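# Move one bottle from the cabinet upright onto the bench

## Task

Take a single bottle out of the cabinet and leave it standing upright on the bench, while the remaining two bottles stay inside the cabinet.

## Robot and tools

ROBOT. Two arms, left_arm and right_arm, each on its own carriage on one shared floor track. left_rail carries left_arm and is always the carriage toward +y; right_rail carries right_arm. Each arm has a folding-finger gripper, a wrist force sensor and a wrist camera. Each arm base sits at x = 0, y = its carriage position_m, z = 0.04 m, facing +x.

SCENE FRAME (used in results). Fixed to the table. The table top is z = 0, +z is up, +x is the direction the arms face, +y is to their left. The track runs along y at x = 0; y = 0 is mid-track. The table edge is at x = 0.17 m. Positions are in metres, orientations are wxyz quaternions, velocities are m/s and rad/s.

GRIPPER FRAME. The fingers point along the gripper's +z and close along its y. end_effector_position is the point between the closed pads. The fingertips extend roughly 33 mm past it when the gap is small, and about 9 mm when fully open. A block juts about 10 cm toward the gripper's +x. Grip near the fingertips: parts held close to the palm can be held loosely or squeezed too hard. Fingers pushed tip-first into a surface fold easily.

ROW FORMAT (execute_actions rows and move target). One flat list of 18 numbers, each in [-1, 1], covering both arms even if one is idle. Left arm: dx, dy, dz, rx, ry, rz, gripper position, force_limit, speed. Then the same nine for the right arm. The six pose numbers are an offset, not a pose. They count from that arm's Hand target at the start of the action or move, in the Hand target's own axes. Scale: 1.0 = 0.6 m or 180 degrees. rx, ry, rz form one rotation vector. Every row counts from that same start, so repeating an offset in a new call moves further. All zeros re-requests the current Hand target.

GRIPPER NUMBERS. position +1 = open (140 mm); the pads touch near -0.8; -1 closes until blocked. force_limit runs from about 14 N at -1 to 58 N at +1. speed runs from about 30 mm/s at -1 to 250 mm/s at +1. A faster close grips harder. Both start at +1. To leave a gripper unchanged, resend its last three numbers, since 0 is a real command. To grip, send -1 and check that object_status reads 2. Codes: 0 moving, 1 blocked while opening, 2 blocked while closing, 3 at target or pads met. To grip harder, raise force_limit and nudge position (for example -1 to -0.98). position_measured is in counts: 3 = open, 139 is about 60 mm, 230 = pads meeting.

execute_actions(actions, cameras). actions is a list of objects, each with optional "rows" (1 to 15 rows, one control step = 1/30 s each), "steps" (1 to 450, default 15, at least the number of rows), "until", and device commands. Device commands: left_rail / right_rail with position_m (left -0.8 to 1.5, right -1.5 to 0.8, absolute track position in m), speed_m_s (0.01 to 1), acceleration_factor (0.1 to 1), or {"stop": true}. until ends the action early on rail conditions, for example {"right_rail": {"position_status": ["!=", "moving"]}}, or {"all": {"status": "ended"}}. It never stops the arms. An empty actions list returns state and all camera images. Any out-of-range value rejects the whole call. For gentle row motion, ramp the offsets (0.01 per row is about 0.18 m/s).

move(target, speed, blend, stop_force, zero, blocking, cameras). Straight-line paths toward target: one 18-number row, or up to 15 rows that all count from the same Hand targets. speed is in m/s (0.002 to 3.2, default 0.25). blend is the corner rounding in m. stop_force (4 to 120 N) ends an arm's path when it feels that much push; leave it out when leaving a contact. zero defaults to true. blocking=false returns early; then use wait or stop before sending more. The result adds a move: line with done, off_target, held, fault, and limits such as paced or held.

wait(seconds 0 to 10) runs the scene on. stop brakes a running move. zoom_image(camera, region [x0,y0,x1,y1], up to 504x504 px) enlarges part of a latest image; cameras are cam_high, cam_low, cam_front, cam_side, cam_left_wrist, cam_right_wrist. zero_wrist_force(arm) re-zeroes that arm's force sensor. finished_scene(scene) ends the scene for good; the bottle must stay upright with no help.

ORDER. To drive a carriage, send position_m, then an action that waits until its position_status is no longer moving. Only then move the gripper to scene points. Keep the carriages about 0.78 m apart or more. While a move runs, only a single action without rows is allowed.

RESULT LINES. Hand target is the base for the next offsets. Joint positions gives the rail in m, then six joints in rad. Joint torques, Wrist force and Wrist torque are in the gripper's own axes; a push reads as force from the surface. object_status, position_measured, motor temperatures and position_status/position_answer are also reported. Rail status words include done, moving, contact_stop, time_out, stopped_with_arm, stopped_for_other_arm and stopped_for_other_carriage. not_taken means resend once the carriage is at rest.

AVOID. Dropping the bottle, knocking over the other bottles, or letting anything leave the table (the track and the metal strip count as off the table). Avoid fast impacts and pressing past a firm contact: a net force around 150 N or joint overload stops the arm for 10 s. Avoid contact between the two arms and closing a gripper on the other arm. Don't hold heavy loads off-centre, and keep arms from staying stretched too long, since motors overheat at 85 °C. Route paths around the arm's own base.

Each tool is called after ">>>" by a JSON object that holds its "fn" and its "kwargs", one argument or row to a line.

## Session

>>> {"fn": "execute_actions", "kwargs": {
  "actions": []
}}

>>> {"fn": "zoom_image", "kwargs": {
  "camera": "cam_front",
  "region": [150, 50, 550, 450]
}}

Scene clock: 0.00 s.
left_arm: end_effector_position=(+0.3563, +1.0479, +0.5790) position_measured=3 object_status=3 end_effector_quat_wxyz=(+0.000, +0.000, +1.000, +0.000) | right_arm: end_effector_position=(+0.3563, -1.0404, +0.5790) position_measured=3 object_status=3 end_effector_quat_wxyz=(+0.000, +0.000, +1.000, +0.000)
Joint positions: left_arm=[0.969 -0.281 -2.157 1.821 -1.235 -1.571 -0.28] | right_arm=[-1.119 -0.281 -2.157 1.821 -1.235 -1.571 -0.28]
Joint velocities: within noise
Joint torques (N m): no reading
Motor temperatures (°C): left_arm=[29 25 30 39 37 36] | right_arm=[31 25 37 30 34 31]
Wrist force (N): no reading
Wrist torque (N m): no reading
Wrist force, peak (N): no reading
Hand target: left_arm +0.3563, +1.0479, +0.5790; +0.000, +0.000, +1.000, +0.000 | right_arm +0.3563, -1.0404, +0.5790; +0.000, +0.000, +1.000, +0.000
Tool commands: left_gripper/position=+1.0 left_gripper/force_limit=+1.0 left_gripper/speed=+1.0 right_gripper/position=+1.0 right_gripper/force_limit=+1.0 right_gripper/speed=+1.0
left_rail: position_m=0.969 position_status=done
right_rail: position_m=-1.119 position_status=done

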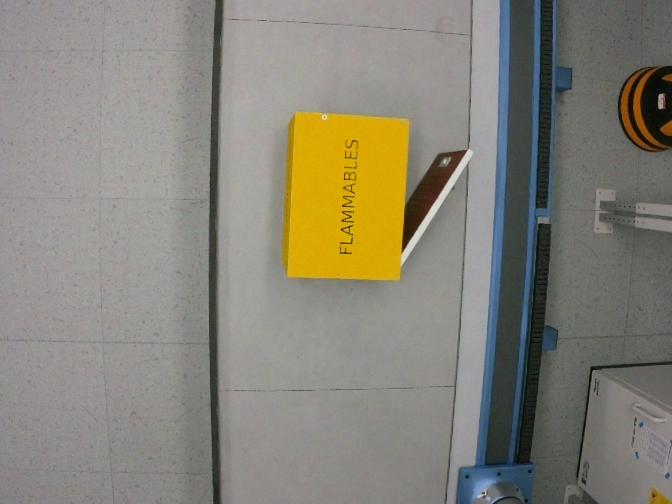

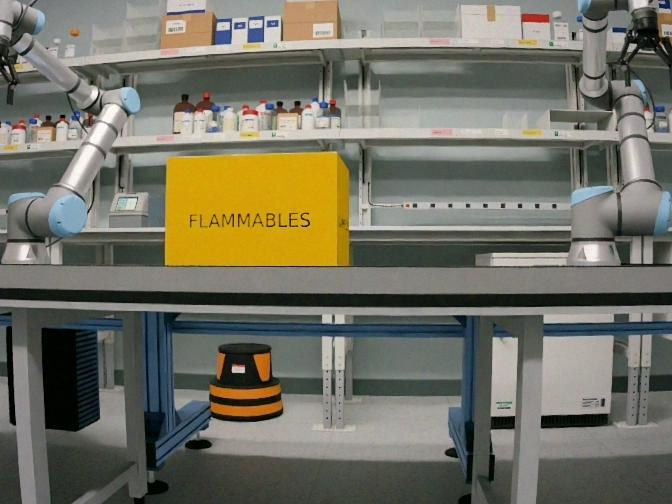

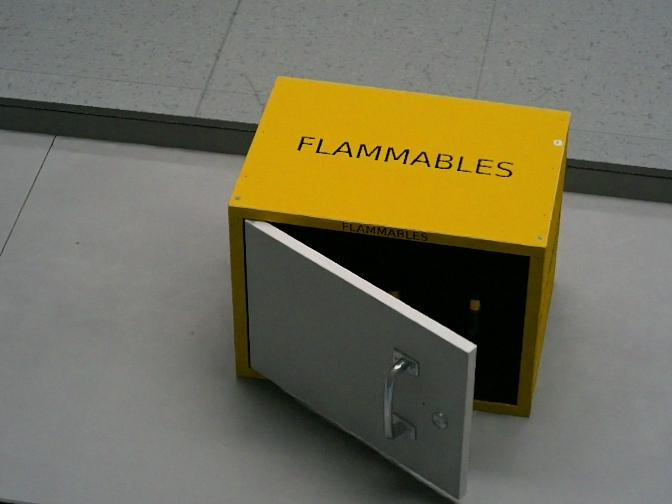

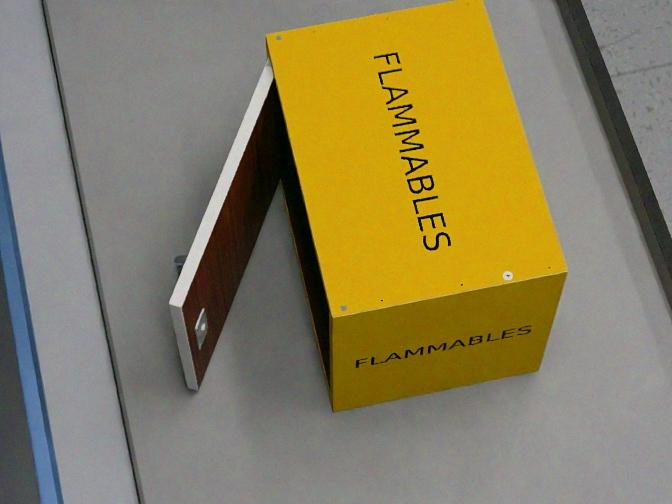

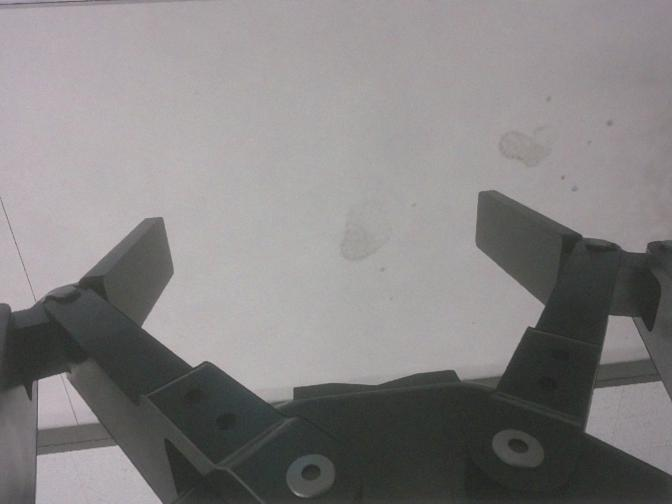

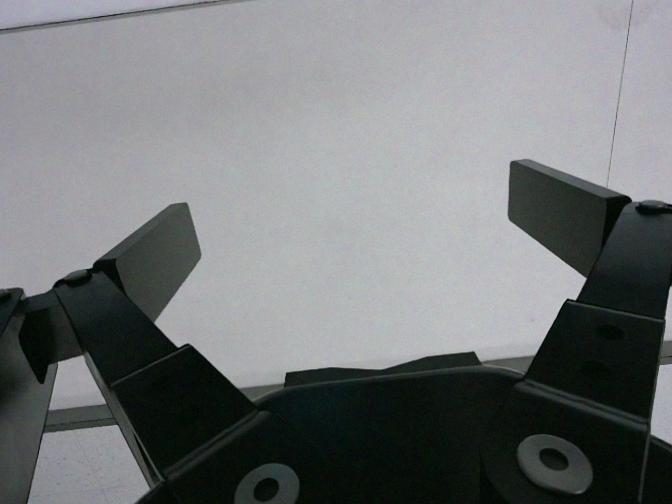

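Scaled by 1.260.

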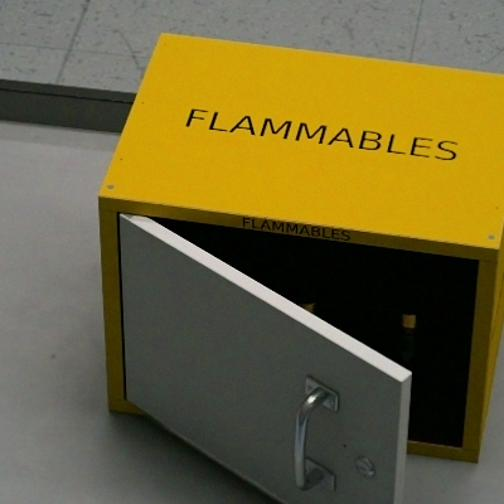

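>>> {"fn": "execute_actions", "kwargs": {
  "actions": [
    {"right_rail":{"position_m":-0.6},"rows":[[0,0,0,0,0,0,1,1,1, 0,0,0,0,0,0,-1,-1,-1]],"steps":150,"until":{"right_rail":{"position_status":["!=","moving"]}}}
  ]
}}

>>> {"fn": "move", "kwargs": {
  "target": [0,0,0,0,0,0,1,1,1, 0.043,0.618,0.217,0,0,0.094,-1,-1,-1],
  "speed": 0.35,
  "cameras": ["cam_high","cam_front","cam_side","cam_right_wrist"]
}}

Scene clock: 5.63 s.
left_arm: end_effector_position=(+0.3563, +1.0479, +0.5790) position_measured=3 object_status=3 end_effector_quat_wxyz=(+0.000, +0.000, +1.000, +0.000) | right_arm: end_effector_position=(+0.3563, -0.5214, +0.5790) position_measured=221 object_status=0 end_effector_quat_wxyz=(+0.000, +0.000, +1.000, +0.000)
Joint positions: left_arm=[0.969 -0.281 -2.157 1.821 -1.235 -1.571 -0.281] | right_arm=[-0.6 -0.281 -2.157 1.821 -1.235 -1.571 -0.281]
Joint torques (N m): left_arm=[-2.43 0.64 -44.64 -4.44 0.08 0.18] | right_arm=[-1.68 0.82 -47.16 -3.98 0.16 0.02]
Wrist force (N): left_arm=[0.1 -0.2 0.6] | right_arm=[-0.1 0.0 0.0]
Wrist torque (N m): left_arm=[-0.05 -0.02 -0.01] | right_arm=[-0.01 0.01 0.00]
Wrist force, peak (N): left_arm=[0.4 -0.7 0.9] | right_arm=[-0.1 -2.7 -0.1]
Hand target: left_arm +0.3563, +1.0479, +0.5790; +0.000, +0.000, +1.000, +0.000 | right_arm +0.3563, -0.5214, +0.5790; +0.000, +0.000, +1.000, +0.000
Off the commanded pose: left_arm 0.000 m, 0 deg | right_arm 0.000 m, 0 deg.
left_rail: position_m=0.969 position_status=done
right_rail: position_m=-0.600 position_status=done
not at rest: the robot was still moving 3 seconds after this call's last action.

Scene clock: 7.47 s.
left_arm: end_effector_position=(+0.3563, +1.0479, +0.5790) position_measured=3 object_status=3 end_effector_quat_wxyz=(+0.000, +0.000, +1.000, +0.000) | right_arm: end_effector_position=(+0.3305, -0.1507, +0.4488) position_measured=230 object_status=3 end_effector_quat_wxyz=(+0.000, +0.147, +0.989, +0.000)
Joint positions: left_arm=[0.969 -0.281 -2.157 1.821 -1.235 -1.571 -0.281] | right_arm=[-0.6 0.619 -1.837 1.876 -1.61 -1.571 0.914]
Joint torques (N m): left_arm=[-2.17 0.66 -44.28 -4.37 0.21 0.31] | right_arm=[7.81 -12.38 -61.94 -7.87 -2.26 2.82]
Wrist force (N): left_arm=[0.2 -0.5 0.6] | right_arm=[0.7 0.0 -0.2]
Wrist torque (N m): left_arm=[-0.11 -0.05 -0.01] | right_arm=[-0.02 -0.22 -0.10]
Wrist force, peak (N): left_arm=[0.7 -0.3 0.7] | right_arm=[1.3 3.0 1.3]
Hand target: left_arm +0.3563, +1.0479, +0.5790; +0.000, +0.000, +1.000, +0.000 | right_arm +0.3305, -0.1506, +0.4488; +0.000, +0.147, +0.989, +0.000
Off the commanded pose: left_arm 0.000 m, 0 deg | right_arm 0.000 m, 0 deg.
left_rail: position_m=0.969 position_status=done
right_rail: position_m=-0.600 position_status=done
move: done
Images, in order (width x height): cam_high 672x504, cam_front 672x504, cam_side 672x504, cam_right_wrist 672x504.

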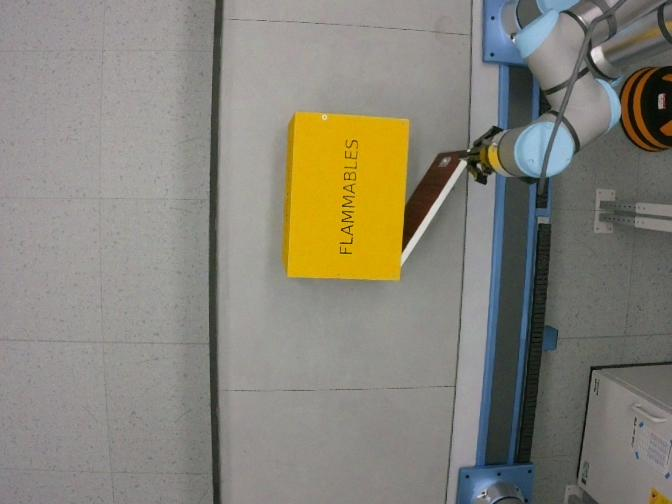

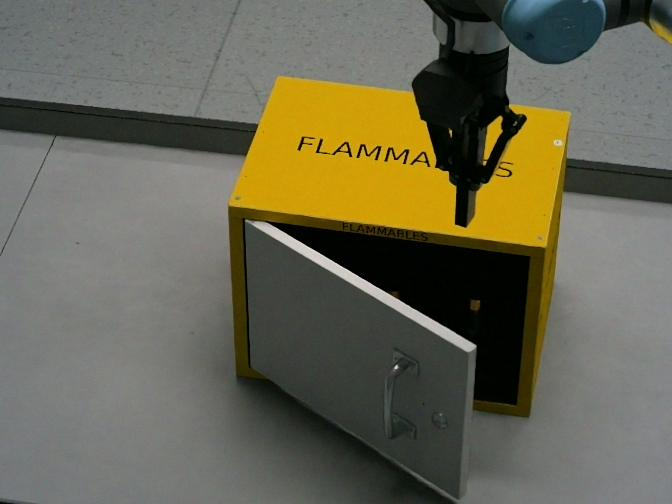

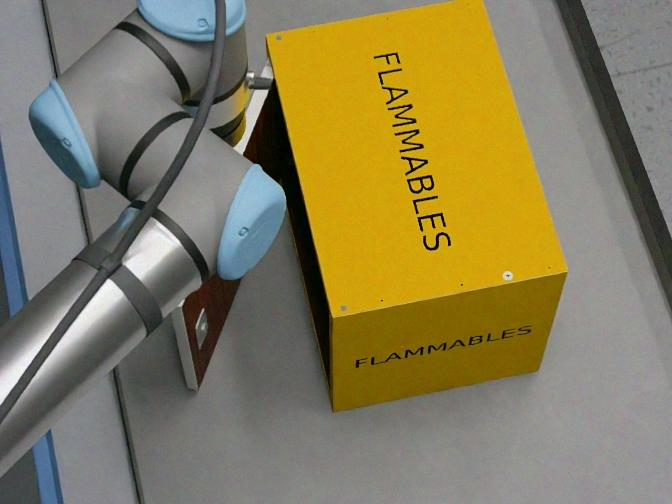

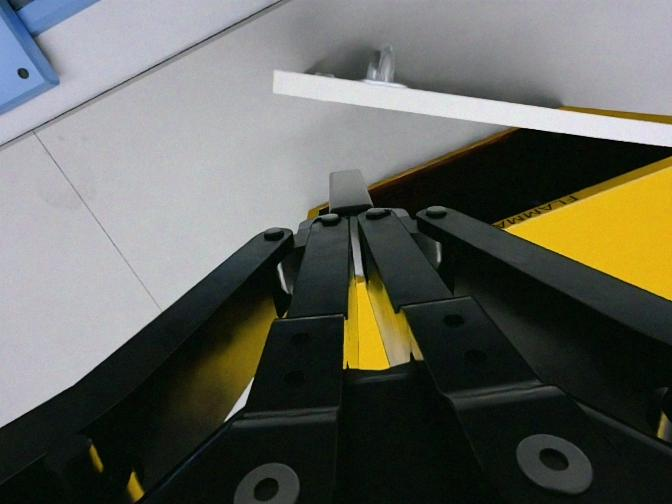

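>>> {"fn": "move", "kwargs": {
  "target": [0,0,0,0,0,0,1,1,1, 0,0,0.4467,0,0,0,-1,-1,-1],
  "speed": 0.12,
  "stop_force": 10,
  "cameras": ["cam_high","cam_front","cam_right_wrist"]
}}

Scene clock: 11.23 s.
left_arm: end_effector_position=(+0.3563, +1.0479, +0.5790) position_measured=3 object_status=3 end_effector_quat_wxyz=(+0.000, +0.000, +1.000, +0.000) | right_arm: end_effector_position=(+0.3306, -0.1506, +0.1808) position_measured=230 object_status=3 end_effector_quat_wxyz=(+0.000, +0.147, +0.989, +0.000)
Joint positions: left_arm=[0.969 -0.281 -2.157 1.821 -1.235 -1.571 -0.281] | right_arm=[-0.6 0.619 -1.688 2.257 -2.14 -1.571 0.914]
Joint torques (N m): left_arm=[-3.29 1.32 -44.56 -4.21 0.04 0.19] | right_arm=[8.21 -17.56 -31.65 -7.98 1.13 2.49]
Wrist force (N): left_arm=[0.3 -0.2 0.4] | right_arm=[0.0 -0.2 -0.1]
Wrist torque (N m): left_arm=[-0.05 -0.06 -0.01] | right_arm=[-0.05 -0.05 -0.12]
Wrist force, peak (N): left_arm=[0.5 -1.0 0.5] | right_arm=[-0.4 0.7 -2.2]
Hand target: left_arm +0.3563, +1.0479, +0.5790; +0.000, +0.000, +1.000, +0.000 | right_arm +0.3306, -0.1506, +0.1808; +0.000, +0.147, +0.989, +0.000
Off the commanded pose: left_arm 0.000 m, 0 deg | right_arm 0.000 m, 0 deg.
left_rail: position_m=0.969 position_status=done
right_rail: position_m=-0.600 position_status=done
move: done
Images, in order (width x height): cam_high 672x504, cam_front 672x504, cam_right_wrist 672x504.

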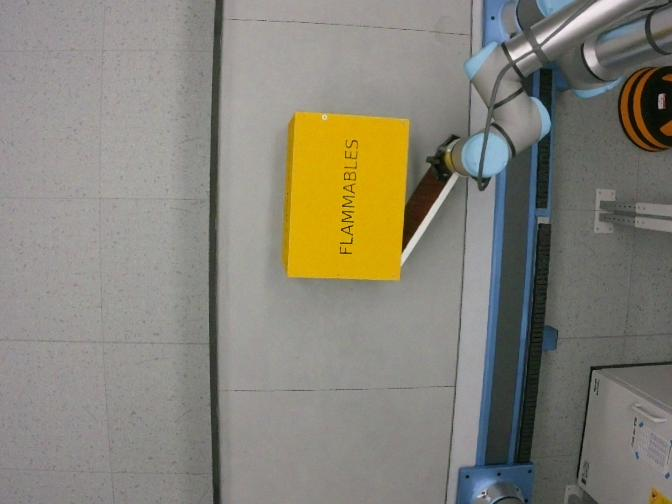

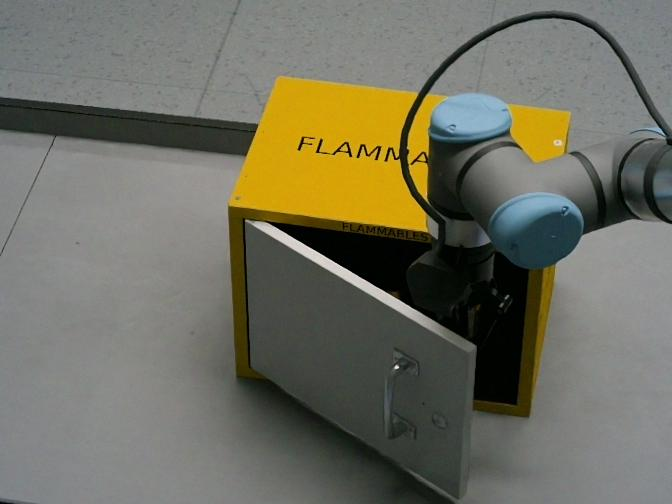

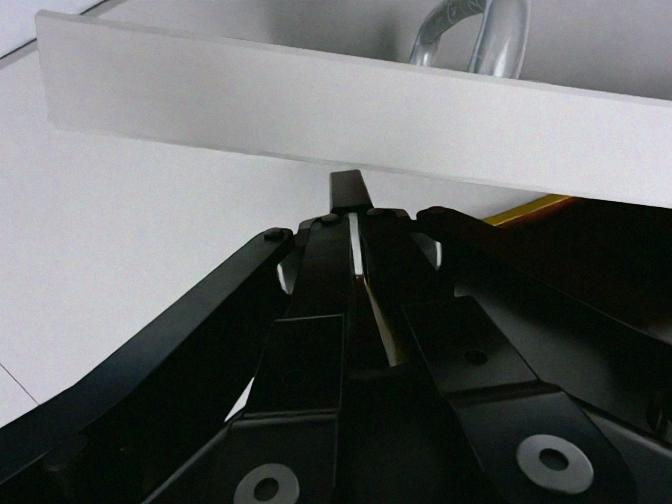

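>>> {"fn": "move", "kwargs": {
  "target": [
    [0,0,0,0,0,0,1,1,1, 0.1572,0.0303,0,0,0,0.1,-1,-1,-1],
    [0,0,0,0,0,0,1,1,1, 0.2973,0.1077,0,0,0,0.2,-1,-1,-1],
    [0,0,0,0,0,0,1,1,1, 0.4067,0.2247,0,0,0,0.3,-1,-1,-1],
    [0,0,0,0,0,0,1,1,1, 0.4693,0.3525,0,0,0,0.3889,-1,-1,-1]
  ],
  "speed": 0.14,
  "blend": 0.015,
  "stop_force": 40,
  "cameras": ["cam_high","cam_front","cam_right_wrist"]
}}

Scene clock: 17.30 s.
left_arm: end_effector_position=(+0.3563, +1.0479, +0.5790) position_measured=3 object_status=3 end_effector_quat_wxyz=(+0.000, +0.000, +1.000, +0.000) | right_arm: end_effector_position=(+0.1227, +0.1337, +0.1807) position_measured=230 object_status=3 end_effector_quat_wxyz=(+0.000, +0.688, +0.726, +0.000)
Joint positions: left_arm=[0.969 -0.281 -2.157 1.821 -1.235 -1.571 -0.281] | right_arm=[-0.6 1.169 -1.378 1.932 -2.125 -1.571 2.686]
Joint torques (N m): left_arm=[-1.72 1.04 -44.28 -4.12 0.03 0.47] | right_arm=[8.86 -41.98 -54.85 -1.02 -1.73 2.57]
Wrist force (N): left_arm=[0.4 0.0 0.1] | right_arm=[-2.2 0.2 -0.3]
Wrist torque (N m): left_arm=[0.00 -0.09 0.00] | right_arm=[-0.02 0.14 0.00]
Wrist force, peak (N): left_arm=[0.5 -0.9 0.2] | right_arm=[-4.1 -0.6 0.4]
Hand target: left_arm +0.3563, +1.0479, +0.5790; +0.000, +0.000, +1.000, +0.000 | right_arm +0.1227, +0.1337, +0.1807; +0.000, +0.688, +0.726, +0.000
Off the commanded pose: left_arm 0.000 m, 0 deg | right_arm 0.000 m, 0 deg.
left_rail: position_m=0.969 position_status=done
right_rail: position_m=-0.600 position_status=done
move: done
Images, in order (width x height): cam_high 672x504, cam_front 672x504, cam_right_wrist 672x504.

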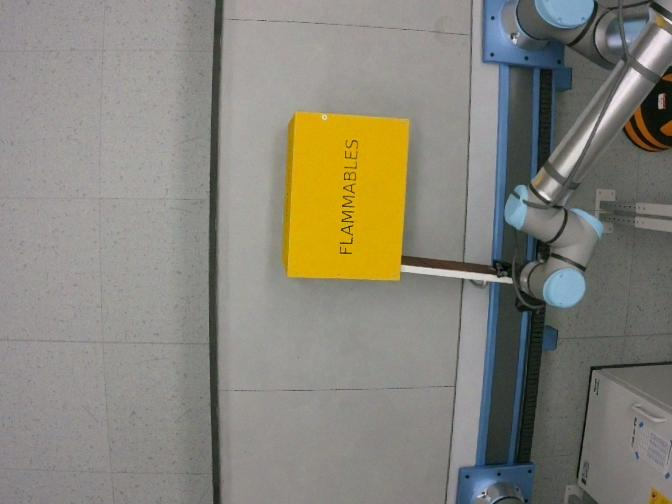

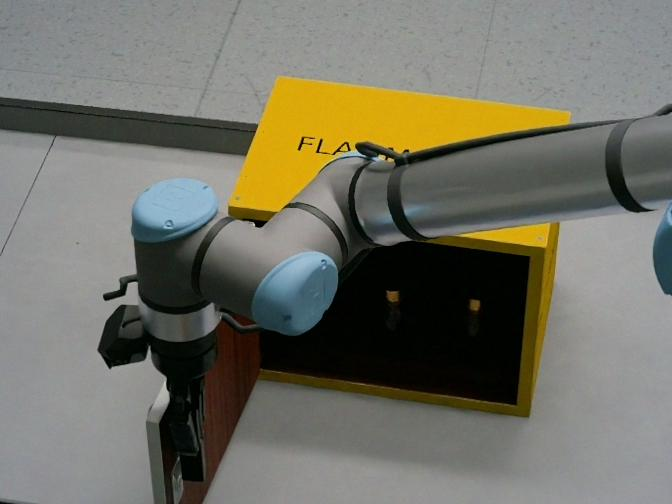

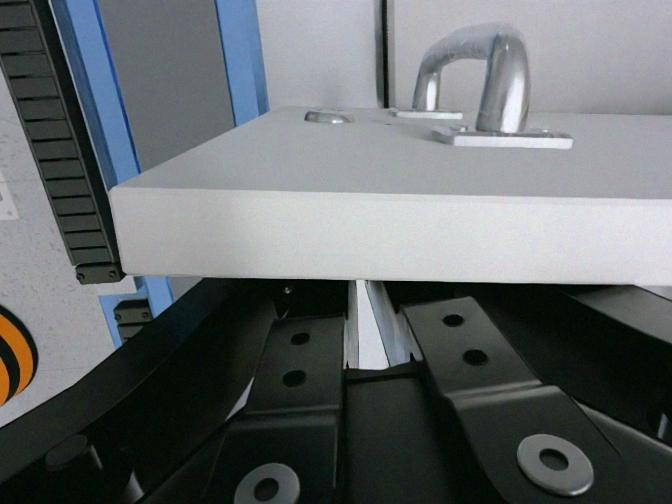

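>>> {"fn": "execute_actions", "kwargs": {
  "actions": [
    {"right_rail":{"position_m":-0.65},"rows":[[0,0,0,0,0,0,1,1,1, 0,0,0,0,0,0,-0.8,-0.5,-0.5]],"steps":60,"until":{"right_rail":{"position_status":["!=","moving"]}}},
    {"rows":[[0,0,0,0,0,0,1,1,1, 0,0,0,0,0,0,0.05,-0.5,0]],"steps":15}
  ]
}}

>>> {"fn": "move", "kwargs": {
  "target": [
    [0,0,0,0,0,0,1,1,1, 0,0,-0.38,0,0,0,0.05,-0.5,0],
    [0,0,0,0,0,0,1,1,1, -0.4043,0.2749,-0.44,0,0,-0.4833,0.05,-0.5,0]
  ],
  "speed": 0.4,
  "blend": 0.04
}}

>>> {"fn": "move", "kwargs": {
  "target": [0,0,0,0,0,0,1,1,1, 0.1,0,0.1,0,-0.389,0,0.05,-0.5,0],
  "speed": 0.4,
  "cameras": ["cam_front","cam_right_wrist","cam_high"]
}}

Scene clock: 19.43 s.
left_arm: end_effector_position=(+0.3563, +1.0479, +0.5790) position_measured=3 object_status=3 end_effector_quat_wxyz=(+0.000, +0.000, +1.000, +0.000) | right_arm: end_effector_position=(+0.1227, +0.0837, +0.1807) position_measured=123 object_status=0 end_effector_quat_wxyz=(+0.000, +0.688, +0.726, +0.000)
Joint positions: left_arm=[0.969 -0.281 -2.157 1.821 -1.235 -1.571 -0.281] | right_arm=[-0.65 1.169 -1.378 1.932 -2.125 -1.571 2.686]
Joint torques (N m): left_arm=[-1.09 1.66 -44.75 -4.17 0.06 0.74] | right_arm=[-0.07 -70.42 -33.92 -1.43 -1.49 2.59]
Wrist force (N): left_arm=[0.0 -0.4 -0.1] | right_arm=[0.3 0.0 0.2]
Wrist torque (N m): left_arm=[-0.08 -0.01 0.00] | right_arm=[-0.04 -0.09 -0.13]
Wrist force, peak (N): left_arm=[0.2 -0.7 0.7] | right_arm=[-3.0 0.6 -0.8]
Hand target: left_arm +0.3563, +1.0479, +0.5790; +0.000, +0.000, +1.000, +0.000 | right_arm +0.1227, +0.0837, +0.1807; +0.000, +0.688, +0.726, +0.000
Off the commanded pose: left_arm 0.000 m, 0 deg | right_arm 0.000 m, 0 deg.
left_rail: position_m=0.969 position_status=done
right_rail: position_m=-0.650 position_status=done

Scene clock: 22.63 s.
left_arm: end_effector_position=(+0.3563, +1.0479, +0.5790) position_measured=3 object_status=3 end_effector_quat_wxyz=(+0.000, +0.000, +1.000, +0.000) | right_arm: end_effector_position=(+0.3004, -0.1497, +0.4448) position_measured=123 object_status=3 end_effector_quat_wxyz=(+0.000, -0.001, +1.000, +0.000)
Joint positions: left_arm=[0.969 -0.281 -2.157 1.821 -1.235 -1.571 -0.281] | right_arm=[-0.65 0.727 -1.79 1.849 -1.629 -1.571 0.726]
Joint torques (N m): left_arm=[-1.91 2.23 -44.16 -4.03 0.04 0.38] | right_arm=[-10.42 -47.36 -38.94 -0.89 2.74 -2.09]
Wrist force (N): left_arm=[0.2 -0.4 -0.1] | right_arm=[0.0 0.0 0.1]
Wrist torque (N m): left_arm=[-0.10 -0.04 -0.01] | right_arm=[-0.01 -0.09 -0.01]
Wrist force, peak (N): left_arm=[0.7 -0.4 0.7] | right_arm=[0.8 0.0 -3.4]
Hand target: left_arm +0.3563, +1.0479, +0.5790; +0.000, +0.000, +1.000, +0.000 | right_arm +0.3004, -0.1497, +0.4448; +0.000, -0.001, +1.000, +0.000
Off the commanded pose: left_arm 0.000 m, 0 deg | right_arm 0.000 m, 0 deg.
left_rail: position_m=0.969 position_status=done
right_rail: position_m=-0.650 position_status=done
move: done

Scene clock: 25.07 s.
left_arm: end_effector_position=(+0.3563, +1.0479, +0.5790) position_measured=3 object_status=3 end_effector_quat_wxyz=(+0.000, +0.000, +1.000, +0.000) | right_arm: end_effector_position=(+0.2404, -0.1498, +0.3848) position_measured=123 object_status=3 end_effector_quat_wxyz=(+0.574, +0.000, +0.819, +0.000)
Joint positions: left_arm=[0.969 -0.281 -2.157 1.821 -1.235 -1.571 -0.281] | right_arm=[-0.65 1.378 -1.655 2.398 -2.801 -2.744 1.048]
Joint torques (N m): left_arm=[-1.76 1.94 -44.75 -4.07 0.05 0.62] | right_arm=[-1.68 -13.11 -27.16 -7.77 -4.53 -1.82]
Wrist force (N): left_arm=[-0.1 -0.4 0.4] | right_arm=[0.0 -1.2 -1.8]
Wrist torque (N m): left_arm=[-0.10 0.01 -0.01] | right_arm=[-0.18 -0.04 0.02]
Wrist force, peak (N): left_arm=[0.3 -0.5 1.1] | right_arm=[1.5 -0.8 -2.2]
Hand target: left_arm +0.3563, +1.0479, +0.5790; +0.000, +0.000, +1.000, +0.000 | right_arm +0.2404, -0.1498, +0.3848; +0.574, -0.001, +0.819, +0.000
Off the commanded pose: left_arm 0.000 m, 0 deg | right_arm 0.000 m, 0 deg.
left_rail: position_m=0.969 position_status=done
right_rail: position_m=-0.650 position_status=done
move: done
Images, in order (width x height): cam_high 672x504, cam_front 672x504, cam_right_wrist 672x504.

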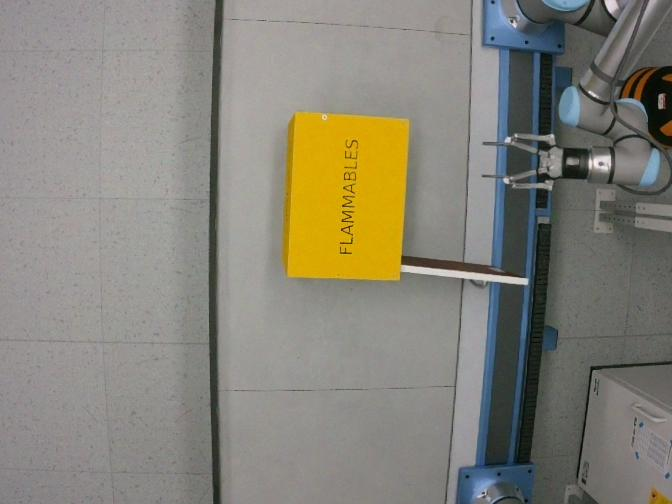

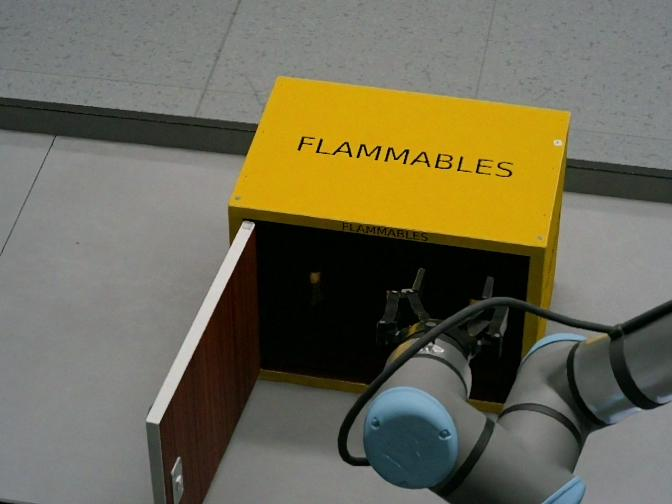

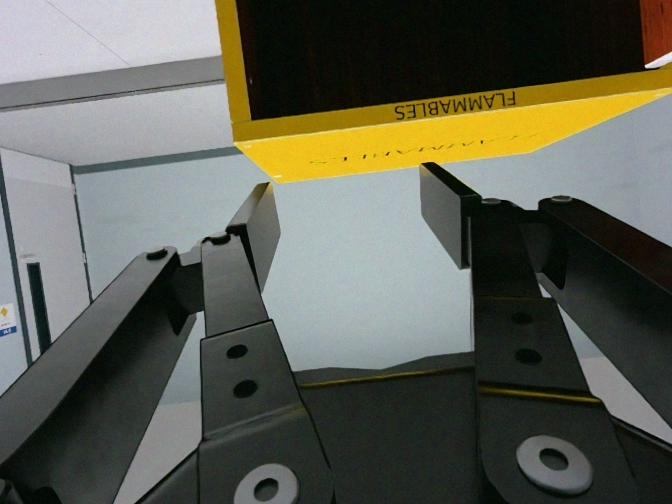

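>>> {"fn": "move", "kwargs": {
  "target": [
    [0,0,0,0,0,0,1,1,1, 0.287,0.0333,0.2108,0,0,0,0.05,-0.5,0],
    [0,0,0,0,0,0,1,1,1, 0.2943,0.163,0.4433,0,0,0,0.05,-0.5,0]
  ],
  "speed": 0.2,
  "blend": 0.03,
  "cameras": ["cam_right_wrist"]
}}

>>> {"fn": "zoom_image", "kwargs": {
  "camera": "cam_right_wrist",
  "region": [200, 50, 500, 300]
}}

Scene clock: 27.87 s.
left_arm: end_effector_position=(+0.3563, +1.0479, +0.5790) position_measured=3 object_status=3 end_effector_quat_wxyz=(+0.000, +0.000, +1.000, +0.000) | right_arm: end_effector_position=(+0.4299, -0.0518, +0.1280) position_measured=123 object_status=3 end_effector_quat_wxyz=(+0.574, -0.001, +0.819, +0.000)
Joint positions: left_arm=[0.969 -0.281 -2.157 1.821 -1.235 -1.571 -0.281] | right_arm=[-0.65 1.099 -0.915 2.249 -3.803 -2.562 0.588]
Joint torques (N m): left_arm=[-2.42 2.62 -43.81 -3.85 -0.11 0.53] | right_arm=[-12.42 -51.55 -25.08 -7.64 0.61 -1.16]
Wrist force (N): left_arm=[0.4 -0.3 0.5] | right_arm=[-0.2 -0.9 -1.8]
Wrist torque (N m): left_arm=[-0.07 -0.09 0.00] | right_arm=[-0.09 0.04 0.03]
Wrist force, peak (N): left_arm=[0.0 -0.8 0.6] | right_arm=[-2.2 -1.2 -2.9]
Hand target: left_arm +0.3563, +1.0479, +0.5790; +0.000, +0.000, +1.000, +0.000 | right_arm +0.4300, -0.0518, +0.1279; +0.574, -0.001, +0.819, +0.000
Off the commanded pose: left_arm 0.000 m, 0 deg | right_arm 0.000 m, 0 deg.
left_rail: position_m=0.969 position_status=done
right_rail: position_m=-0.650 position_status=done
move: done
Images, in order (width x height): cam_right_wrist 672x504.

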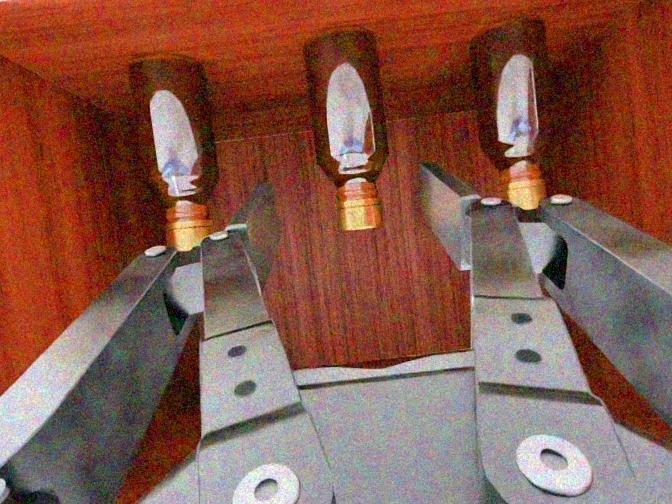

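Scaled by 1.680.

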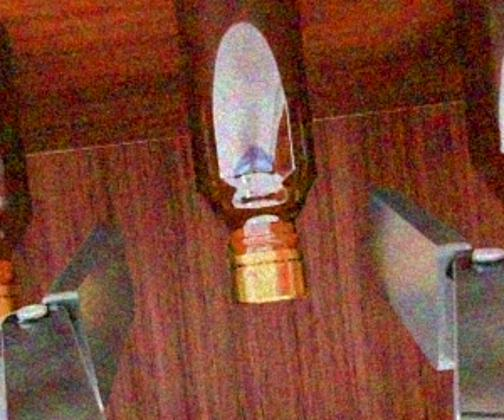

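>>> {"fn": "move", "kwargs": {
  "target": [0,0,0,0,0,0,1,1,1, -0.0314,0.0067,0.0862,0,0,0,0.05,-0.5,0],
  "speed": 0.1,
  "stop_force": 5,
  "cameras": ["cam_right_wrist"]
}}

>>> {"fn": "zoom_image", "kwargs": {
  "camera": "cam_right_wrist",
  "region": [200, 50, 500, 300]
}}

Scene clock: 30.23 s.
left_arm: end_effector_position=(+0.3563, +1.0479, +0.5790) position_measured=3 object_status=3 end_effector_quat_wxyz=(+0.000, +0.000, +1.000, +0.000) | right_arm: end_effector_position=(+0.4850, -0.0477, +0.1280) position_measured=123 object_status=3 end_effector_quat_wxyz=(+0.574, -0.001, +0.819, +0.000)
Joint positions: left_arm=[0.969 -0.281 -2.157 1.821 -1.235 -1.571 -0.281] | right_arm=[-0.65 1.021 -0.893 2.204 -3.846 -2.499 0.507]
Joint torques (N m): left_arm=[-1.65 2.43 -44.21 -3.88 0.16 0.66] | right_arm=[-11.94 -56.94 -26.73 -7.36 0.86 -2.12]
Wrist force (N): left_arm=[-0.2 -0.6 0.3] | right_arm=[-0.3 -0.5 -1.7]
Wrist torque (N m): left_arm=[-0.14 0.04 0.00] | right_arm=[0.01 0.01 0.05]
Wrist force, peak (N): left_arm=[0.4 -0.9 0.7] | right_arm=[0.3 -1.1 -3.0]
Hand target: left_arm +0.3563, +1.0479, +0.5790; +0.000, +0.000, +1.000, +0.000 | right_arm +0.4850, -0.0477, +0.1280; +0.574, -0.001, +0.819, +0.000
Off the commanded pose: left_arm 0.000 m, 0 deg | right_arm 0.000 m, 0 deg.
left_rail: position_m=0.969 position_status=done
right_rail: position_m=-0.650 position_status=done
move: done
Images, in order (width x height): cam_right_wrist 672x504.

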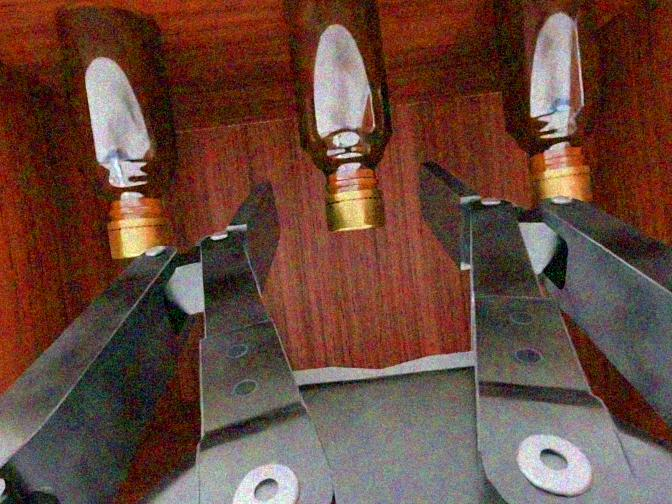

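Scaled by 1.680.

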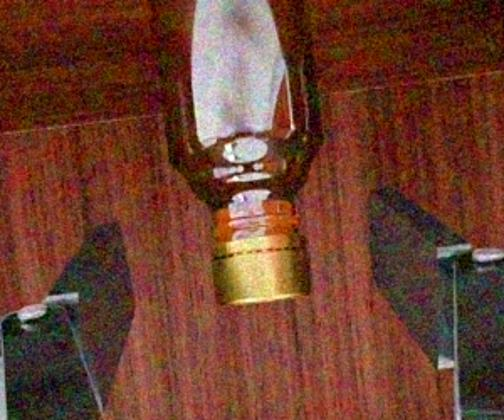

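>>> {"fn": "move", "kwargs": {
  "target": [0,0,0,0,0,0,1,1,1, -0.0103,0.0033,0.0282,0,0,0,0.05,-0.5,0],
  "speed": 0.06,
  "stop_force": 5
}}

>>> {"fn": "execute_actions", "kwargs": {
  "actions": [
    {"rows":[[0,0,0,0,0,0,1,1,1, 0,0,0,0,0,0,-1,-0.5,-1]],"steps":95}
  ],
  "cameras": ["cam_right_wrist"]
}}

>>> {"fn": "zoom_image", "kwargs": {
  "camera": "cam_right_wrist",
  "region": [200, 50, 500, 300]
}}

Scene clock: 32.17 s.
left_arm: end_effector_position=(+0.3563, +1.0479, +0.5790) position_measured=3 object_status=3 end_effector_quat_wxyz=(+0.000, +0.000, +1.000, +0.000) | right_arm: end_effector_position=(+0.5030, -0.0457, +0.1280) position_measured=123 object_status=3 end_effector_quat_wxyz=(+0.574, -0.001, +0.819, +0.000)
Joint positions: left_arm=[0.969 -0.281 -2.157 1.821 -1.235 -1.571 -0.281] | right_arm=[-0.65 0.997 -0.887 2.187 -3.853 -2.48 0.485]
Joint torques (N m): left_arm=[-1.47 2.98 -44.64 -3.84 0.02 0.64] | right_arm=[-11.95 -58.03 -27.63 -7.36 0.9 -1.9]
Wrist force (N): left_arm=[0.4 -0.4 0.6] | right_arm=[0.2 -0.2 -2.2]
Wrist torque (N m): left_arm=[-0.10 -0.11 -0.01] | right_arm=[0.04 -0.11 0.05]
Wrist force, peak (N): left_arm=[0.3 -0.7 0.7] | right_arm=[0.6 -0.9 -2.6]
Hand target: left_arm +0.3563, +1.0479, +0.5790; +0.000, +0.000, +1.000, +0.000 | right_arm +0.5030, -0.0457, +0.1280; +0.574, -0.001, +0.819, +0.000
Off the commanded pose: left_arm 0.000 m, 0 deg | right_arm 0.000 m, 0 deg.
left_rail: position_m=0.969 position_status=done
right_rail: position_m=-0.650 position_status=done
move: done

Scene clock: 35.53 s.
left_arm: end_effector_position=(+0.3563, +1.0479, +0.5790) position_measured=3 object_status=3 end_effector_quat_wxyz=(+0.000, +0.000, +1.000, +0.000) | right_arm: end_effector_position=(+0.5030, -0.0457, +0.1280) position_measured=187 object_status=2 end_effector_quat_wxyz=(+0.574, -0.001, +0.819, +0.000)
Joint positions: left_arm=[0.969 -0.281 -2.157 1.821 -1.235 -1.571 -0.281] | right_arm=[-0.65 0.997 -0.887 2.187 -3.853 -2.48 0.485]
Joint torques (N m): left_arm=[-1.94 3.04 -44.37 -4.05 0.19 0.7] | right_arm=[-12.88 -57.36 -17.99 -5.25 -4.23 -1.87]
Wrist force (N): left_arm=[0.1 -0.2 0.5] | right_arm=[-0.7 0.7 -2.1]
Wrist torque (N m): left_arm=[-0.04 -0.02 -0.01] | right_arm=[-0.16 -0.03 0.15]
Wrist force, peak (N): left_arm=[0.5 -0.6 1.1] | right_arm=[-1.4 1.5 -2.8]
Hand target: left_arm +0.3563, +1.0479, +0.5790; +0.000, +0.000, +1.000, +0.000 | right_arm +0.5030, -0.0457, +0.1280; +0.574, -0.001, +0.819, +0.000
Off the commanded pose: left_arm 0.000 m, 0 deg | right_arm 0.000 m, 0 deg.
left_rail: position_m=0.969 position_status=done
right_rail: position_m=-0.650 position_status=done
Images, in order (width x height): cam_right_wrist 672x504.

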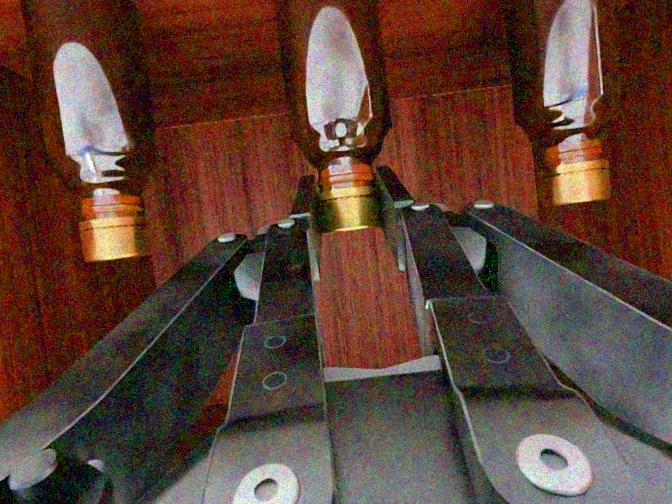

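Scaled by 1.680.

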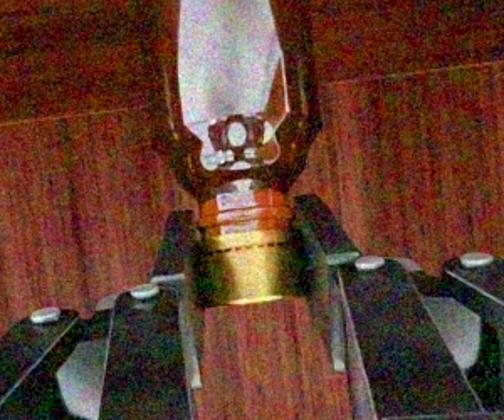

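>>> {"fn": "move", "kwargs": {
  "target": [
    [0,0,0,0,0,0,1,1,1, -0.0313,0,-0.0114,0,0,0,-1,-0.5,-1],
    [0,0,0,0,0,0,1,1,1, 0.0257,0,-0.1681,0,0,0,-1,-0.5,-1],
    [0,0,0,0,0,0,1,1,1, 0.1072,-0.1,-0.3921,0,0,0,-1,-0.5,-1]
  ],
  "speed": [0.06,0.15,0.15],
  "blend": [0.003,0.02,0],
  "cameras": ["cam_front","cam_side"]
}}

Scene clock: 39.43 s.
left_arm: end_effector_position=(+0.3563, +1.0479, +0.5790) position_measured=3 object_status=3 end_effector_quat_wxyz=(+0.000, +0.000, +1.000, +0.000) | right_arm: end_effector_position=(+0.2600, -0.1060, +0.1479) position_measured=187 object_status=2 end_effector_quat_wxyz=(+0.574, -0.001, +0.819, +0.000)
Joint positions: left_arm=[0.969 -0.281 -2.157 1.821 -1.235 -1.571 -0.281] | right_arm=[-0.65 1.357 -1.08 2.428 -3.451 -2.734 1.001]
Joint torques (N m): left_arm=[-0.62 2.58 -44.02 -4.15 0.13 0.78] | right_arm=[7.68 -73.66 -5.33 -0.71 -5.53 2.51]
Wrist force (N): left_arm=[0.1 0.2 0.3] | right_arm=[2.4 -1.1 -0.7]
Wrist torque (N m): left_arm=[0.04 -0.02 -0.01] | right_arm=[-0.18 0.04 -0.09]
Wrist force, peak (N): left_arm=[0.7 -0.5 0.6] | right_arm=[2.8 -2.0 -2.3]
Hand target: left_arm +0.3563, +1.0479, +0.5790; +0.000, +0.000, +1.000, +0.000 | right_arm +0.2600, -0.1060, +0.1479; +0.574, -0.001, +0.819, +0.000
Off the commanded pose: left_arm 0.000 m, 0 deg | right_arm 0.000 m, 0 deg.
left_rail: position_m=0.969 position_status=done
right_rail: position_m=-0.650 position_status=done
move: done
Images, in order (width x height): cam_front 672x504, cam_side 672x504.

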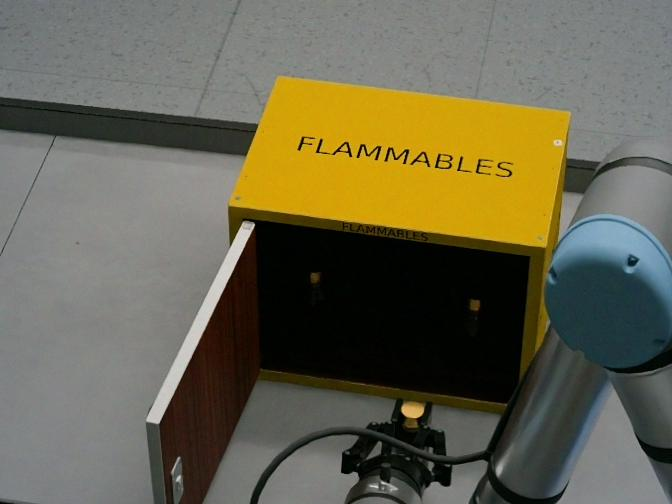

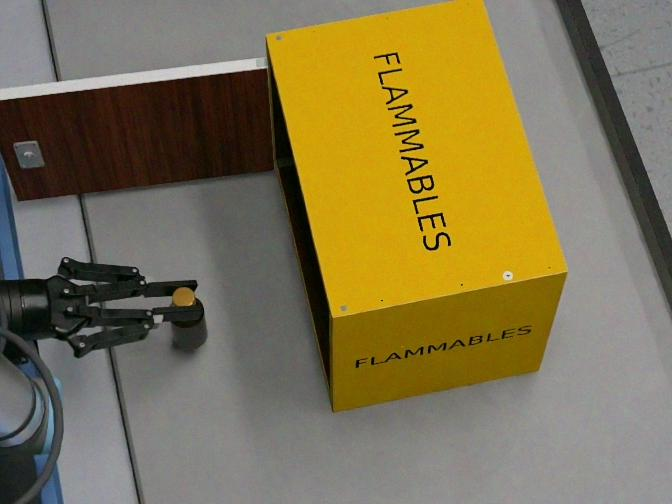

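>>> {"fn": "execute_actions", "kwargs": {
  "actions": [
    {"right_rail":{"position_m":-1.10,"speed_m_s":0.35,"acceleration_factor":0.35},"left_rail":{"position_m":0.6,"speed_m_s":0.4},"rows":[[0,0,0,0,0,0,-1,-1,-0.5, 0,0,0,0,0,0,-1,-0.5,-1]],"steps":150,"until":{"right_rail":{"position_status":["!=","moving"]}}}
  ]
}}

>>> {"fn": "move", "kwargs": {
  "target": [
    [0,0,0,0,0,0,-1,-1,-0.5, -0.057,0,0.1567,0,0,0,-1,-0.5,-1],
    [0,0,0,0,0,0,-1,-1,-0.5, -0.01,0,0.1738,0,0,0,-1,-0.5,-1],
    [0,0,0,0,0,0,-1,-1,-0.5, 0.0135,0,0.1824,0,0,0,-1,-0.5,-1]
  ],
  "speed": [0.12,0.06,0.015],
  "stop_force": 4,
  "cameras": ["cam_right_wrist","cam_high"]
}}

Scene clock: 42.43 s.
left_arm: end_effector_position=(+0.3563, +0.6786, +0.5790) position_measured=232 object_status=3 end_effector_quat_wxyz=(+0.000, +0.000, +1.000, +0.000) | right_arm: end_effector_position=(+0.2600, -0.5560, +0.1479) position_measured=187 object_status=2 end_effector_quat_wxyz=(+0.574, -0.001, +0.819, +0.000)
Joint positions: left_arm=[0.6 -0.281 -2.157 1.821 -1.235 -1.571 -0.28] | right_arm=[-1.1 1.357 -1.08 2.428 -3.45 -2.734 1.001]
Joint torques (N m): left_arm=[-1.63 4.45 -44.45 -3.88 0 0.93] | right_arm=[1.54 -67.16 -20.66 -2.89 -4.71 2.52]
Wrist force (N): left_arm=[0.1 0.1 0.0] | right_arm=[2.2 -1.0 -0.8]
Wrist torque (N m): left_arm=[0.01 -0.03 0.00] | right_arm=[-0.16 0.07 -0.09]
Wrist force, peak (N): left_arm=[0.4 -2.6 0.2] | right_arm=[2.7 -2.2 -0.2]
Hand target: left_arm +0.3563, +0.6786, +0.5790; +0.000, +0.000, +1.000, +0.000 | right_arm +0.2600, -0.5560, +0.1479; +0.574, -0.001, +0.819, +0.000
Off the commanded pose: left_arm 0.000 m, 0 deg | right_arm 0.000 m, 0 deg.
left_rail: position_m=0.600 speed_m_s=0.40 position_status=done
right_rail: position_m=-1.100 speed_m_s=0.35 position_status=done

Scene clock: 45.53 s.
left_arm: end_effector_position=(+0.3563, +0.6786, +0.5790) position_measured=232 object_status=3 end_effector_quat_wxyz=(+0.000, +0.000, +1.000, +0.000) | right_arm: end_effector_position=(+0.3601, -0.5559, +0.1098) position_measured=187 object_status=2 end_effector_quat_wxyz=(+0.574, -0.001, +0.819, +0.000)
Joint positions: left_arm=[0.6 -0.281 -2.157 1.821 -1.235 -1.571 -0.28] | right_arm=[-1.1 1.172 -0.916 2.379 -3.853 -2.617 0.68]
Joint torques (N m): left_arm=[-1.07 3.87 -43.96 -4 0.06 0.67] | right_arm=[-6.88 -80.41 -0.17 -0.94 -0.35 -0.85]
Wrist force (N): left_arm=[0.0 0.0 -0.1] | right_arm=[1.7 -0.9 -1.2]
Wrist torque (N m): left_arm=[0.00 0.01 -0.01] | right_arm=[-0.11 0.16 0.02]
Wrist force, peak (N): left_arm=[0.0 -1.0 0.9] | right_arm=[-11.7 -0.6 -6.3]
Hand target: left_arm +0.3563, +0.6786, +0.5790; +0.000, +0.000, +1.000, +0.000 | right_arm +0.3601, -0.5558, +0.1098; +0.574, -0.001, +0.819, +0.000 (not the last commanded pose)
Off the commanded pose: left_arm 0.000 m, 0 deg | right_arm 0.007 m, 0 deg.
left_rail: position_m=0.600 speed_m_s=0.40 position_status=done
right_rail: position_m=-1.100 speed_m_s=0.35 position_status=done
move: contact (right_arm); path passed 2 of 3 targets
Images, in order (width x height): cam_high 672x504, cam_right_wrist 672x504.

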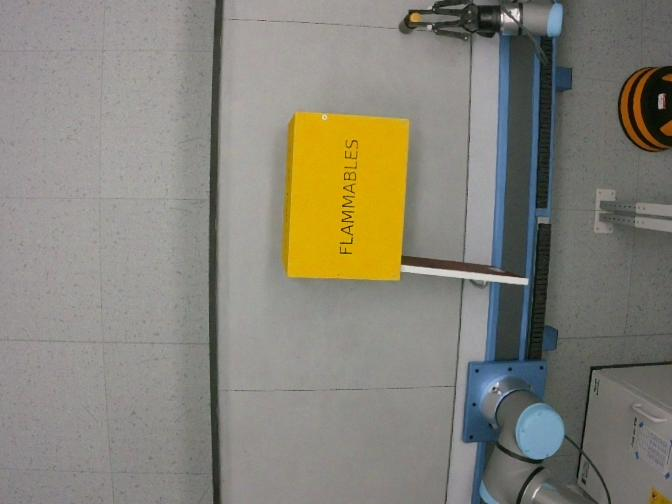

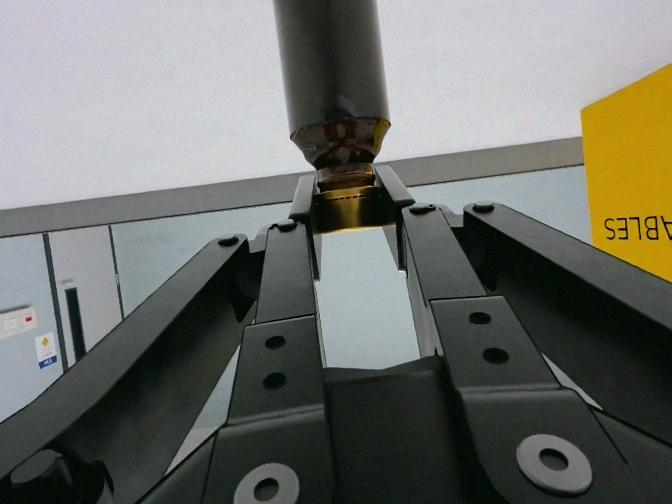

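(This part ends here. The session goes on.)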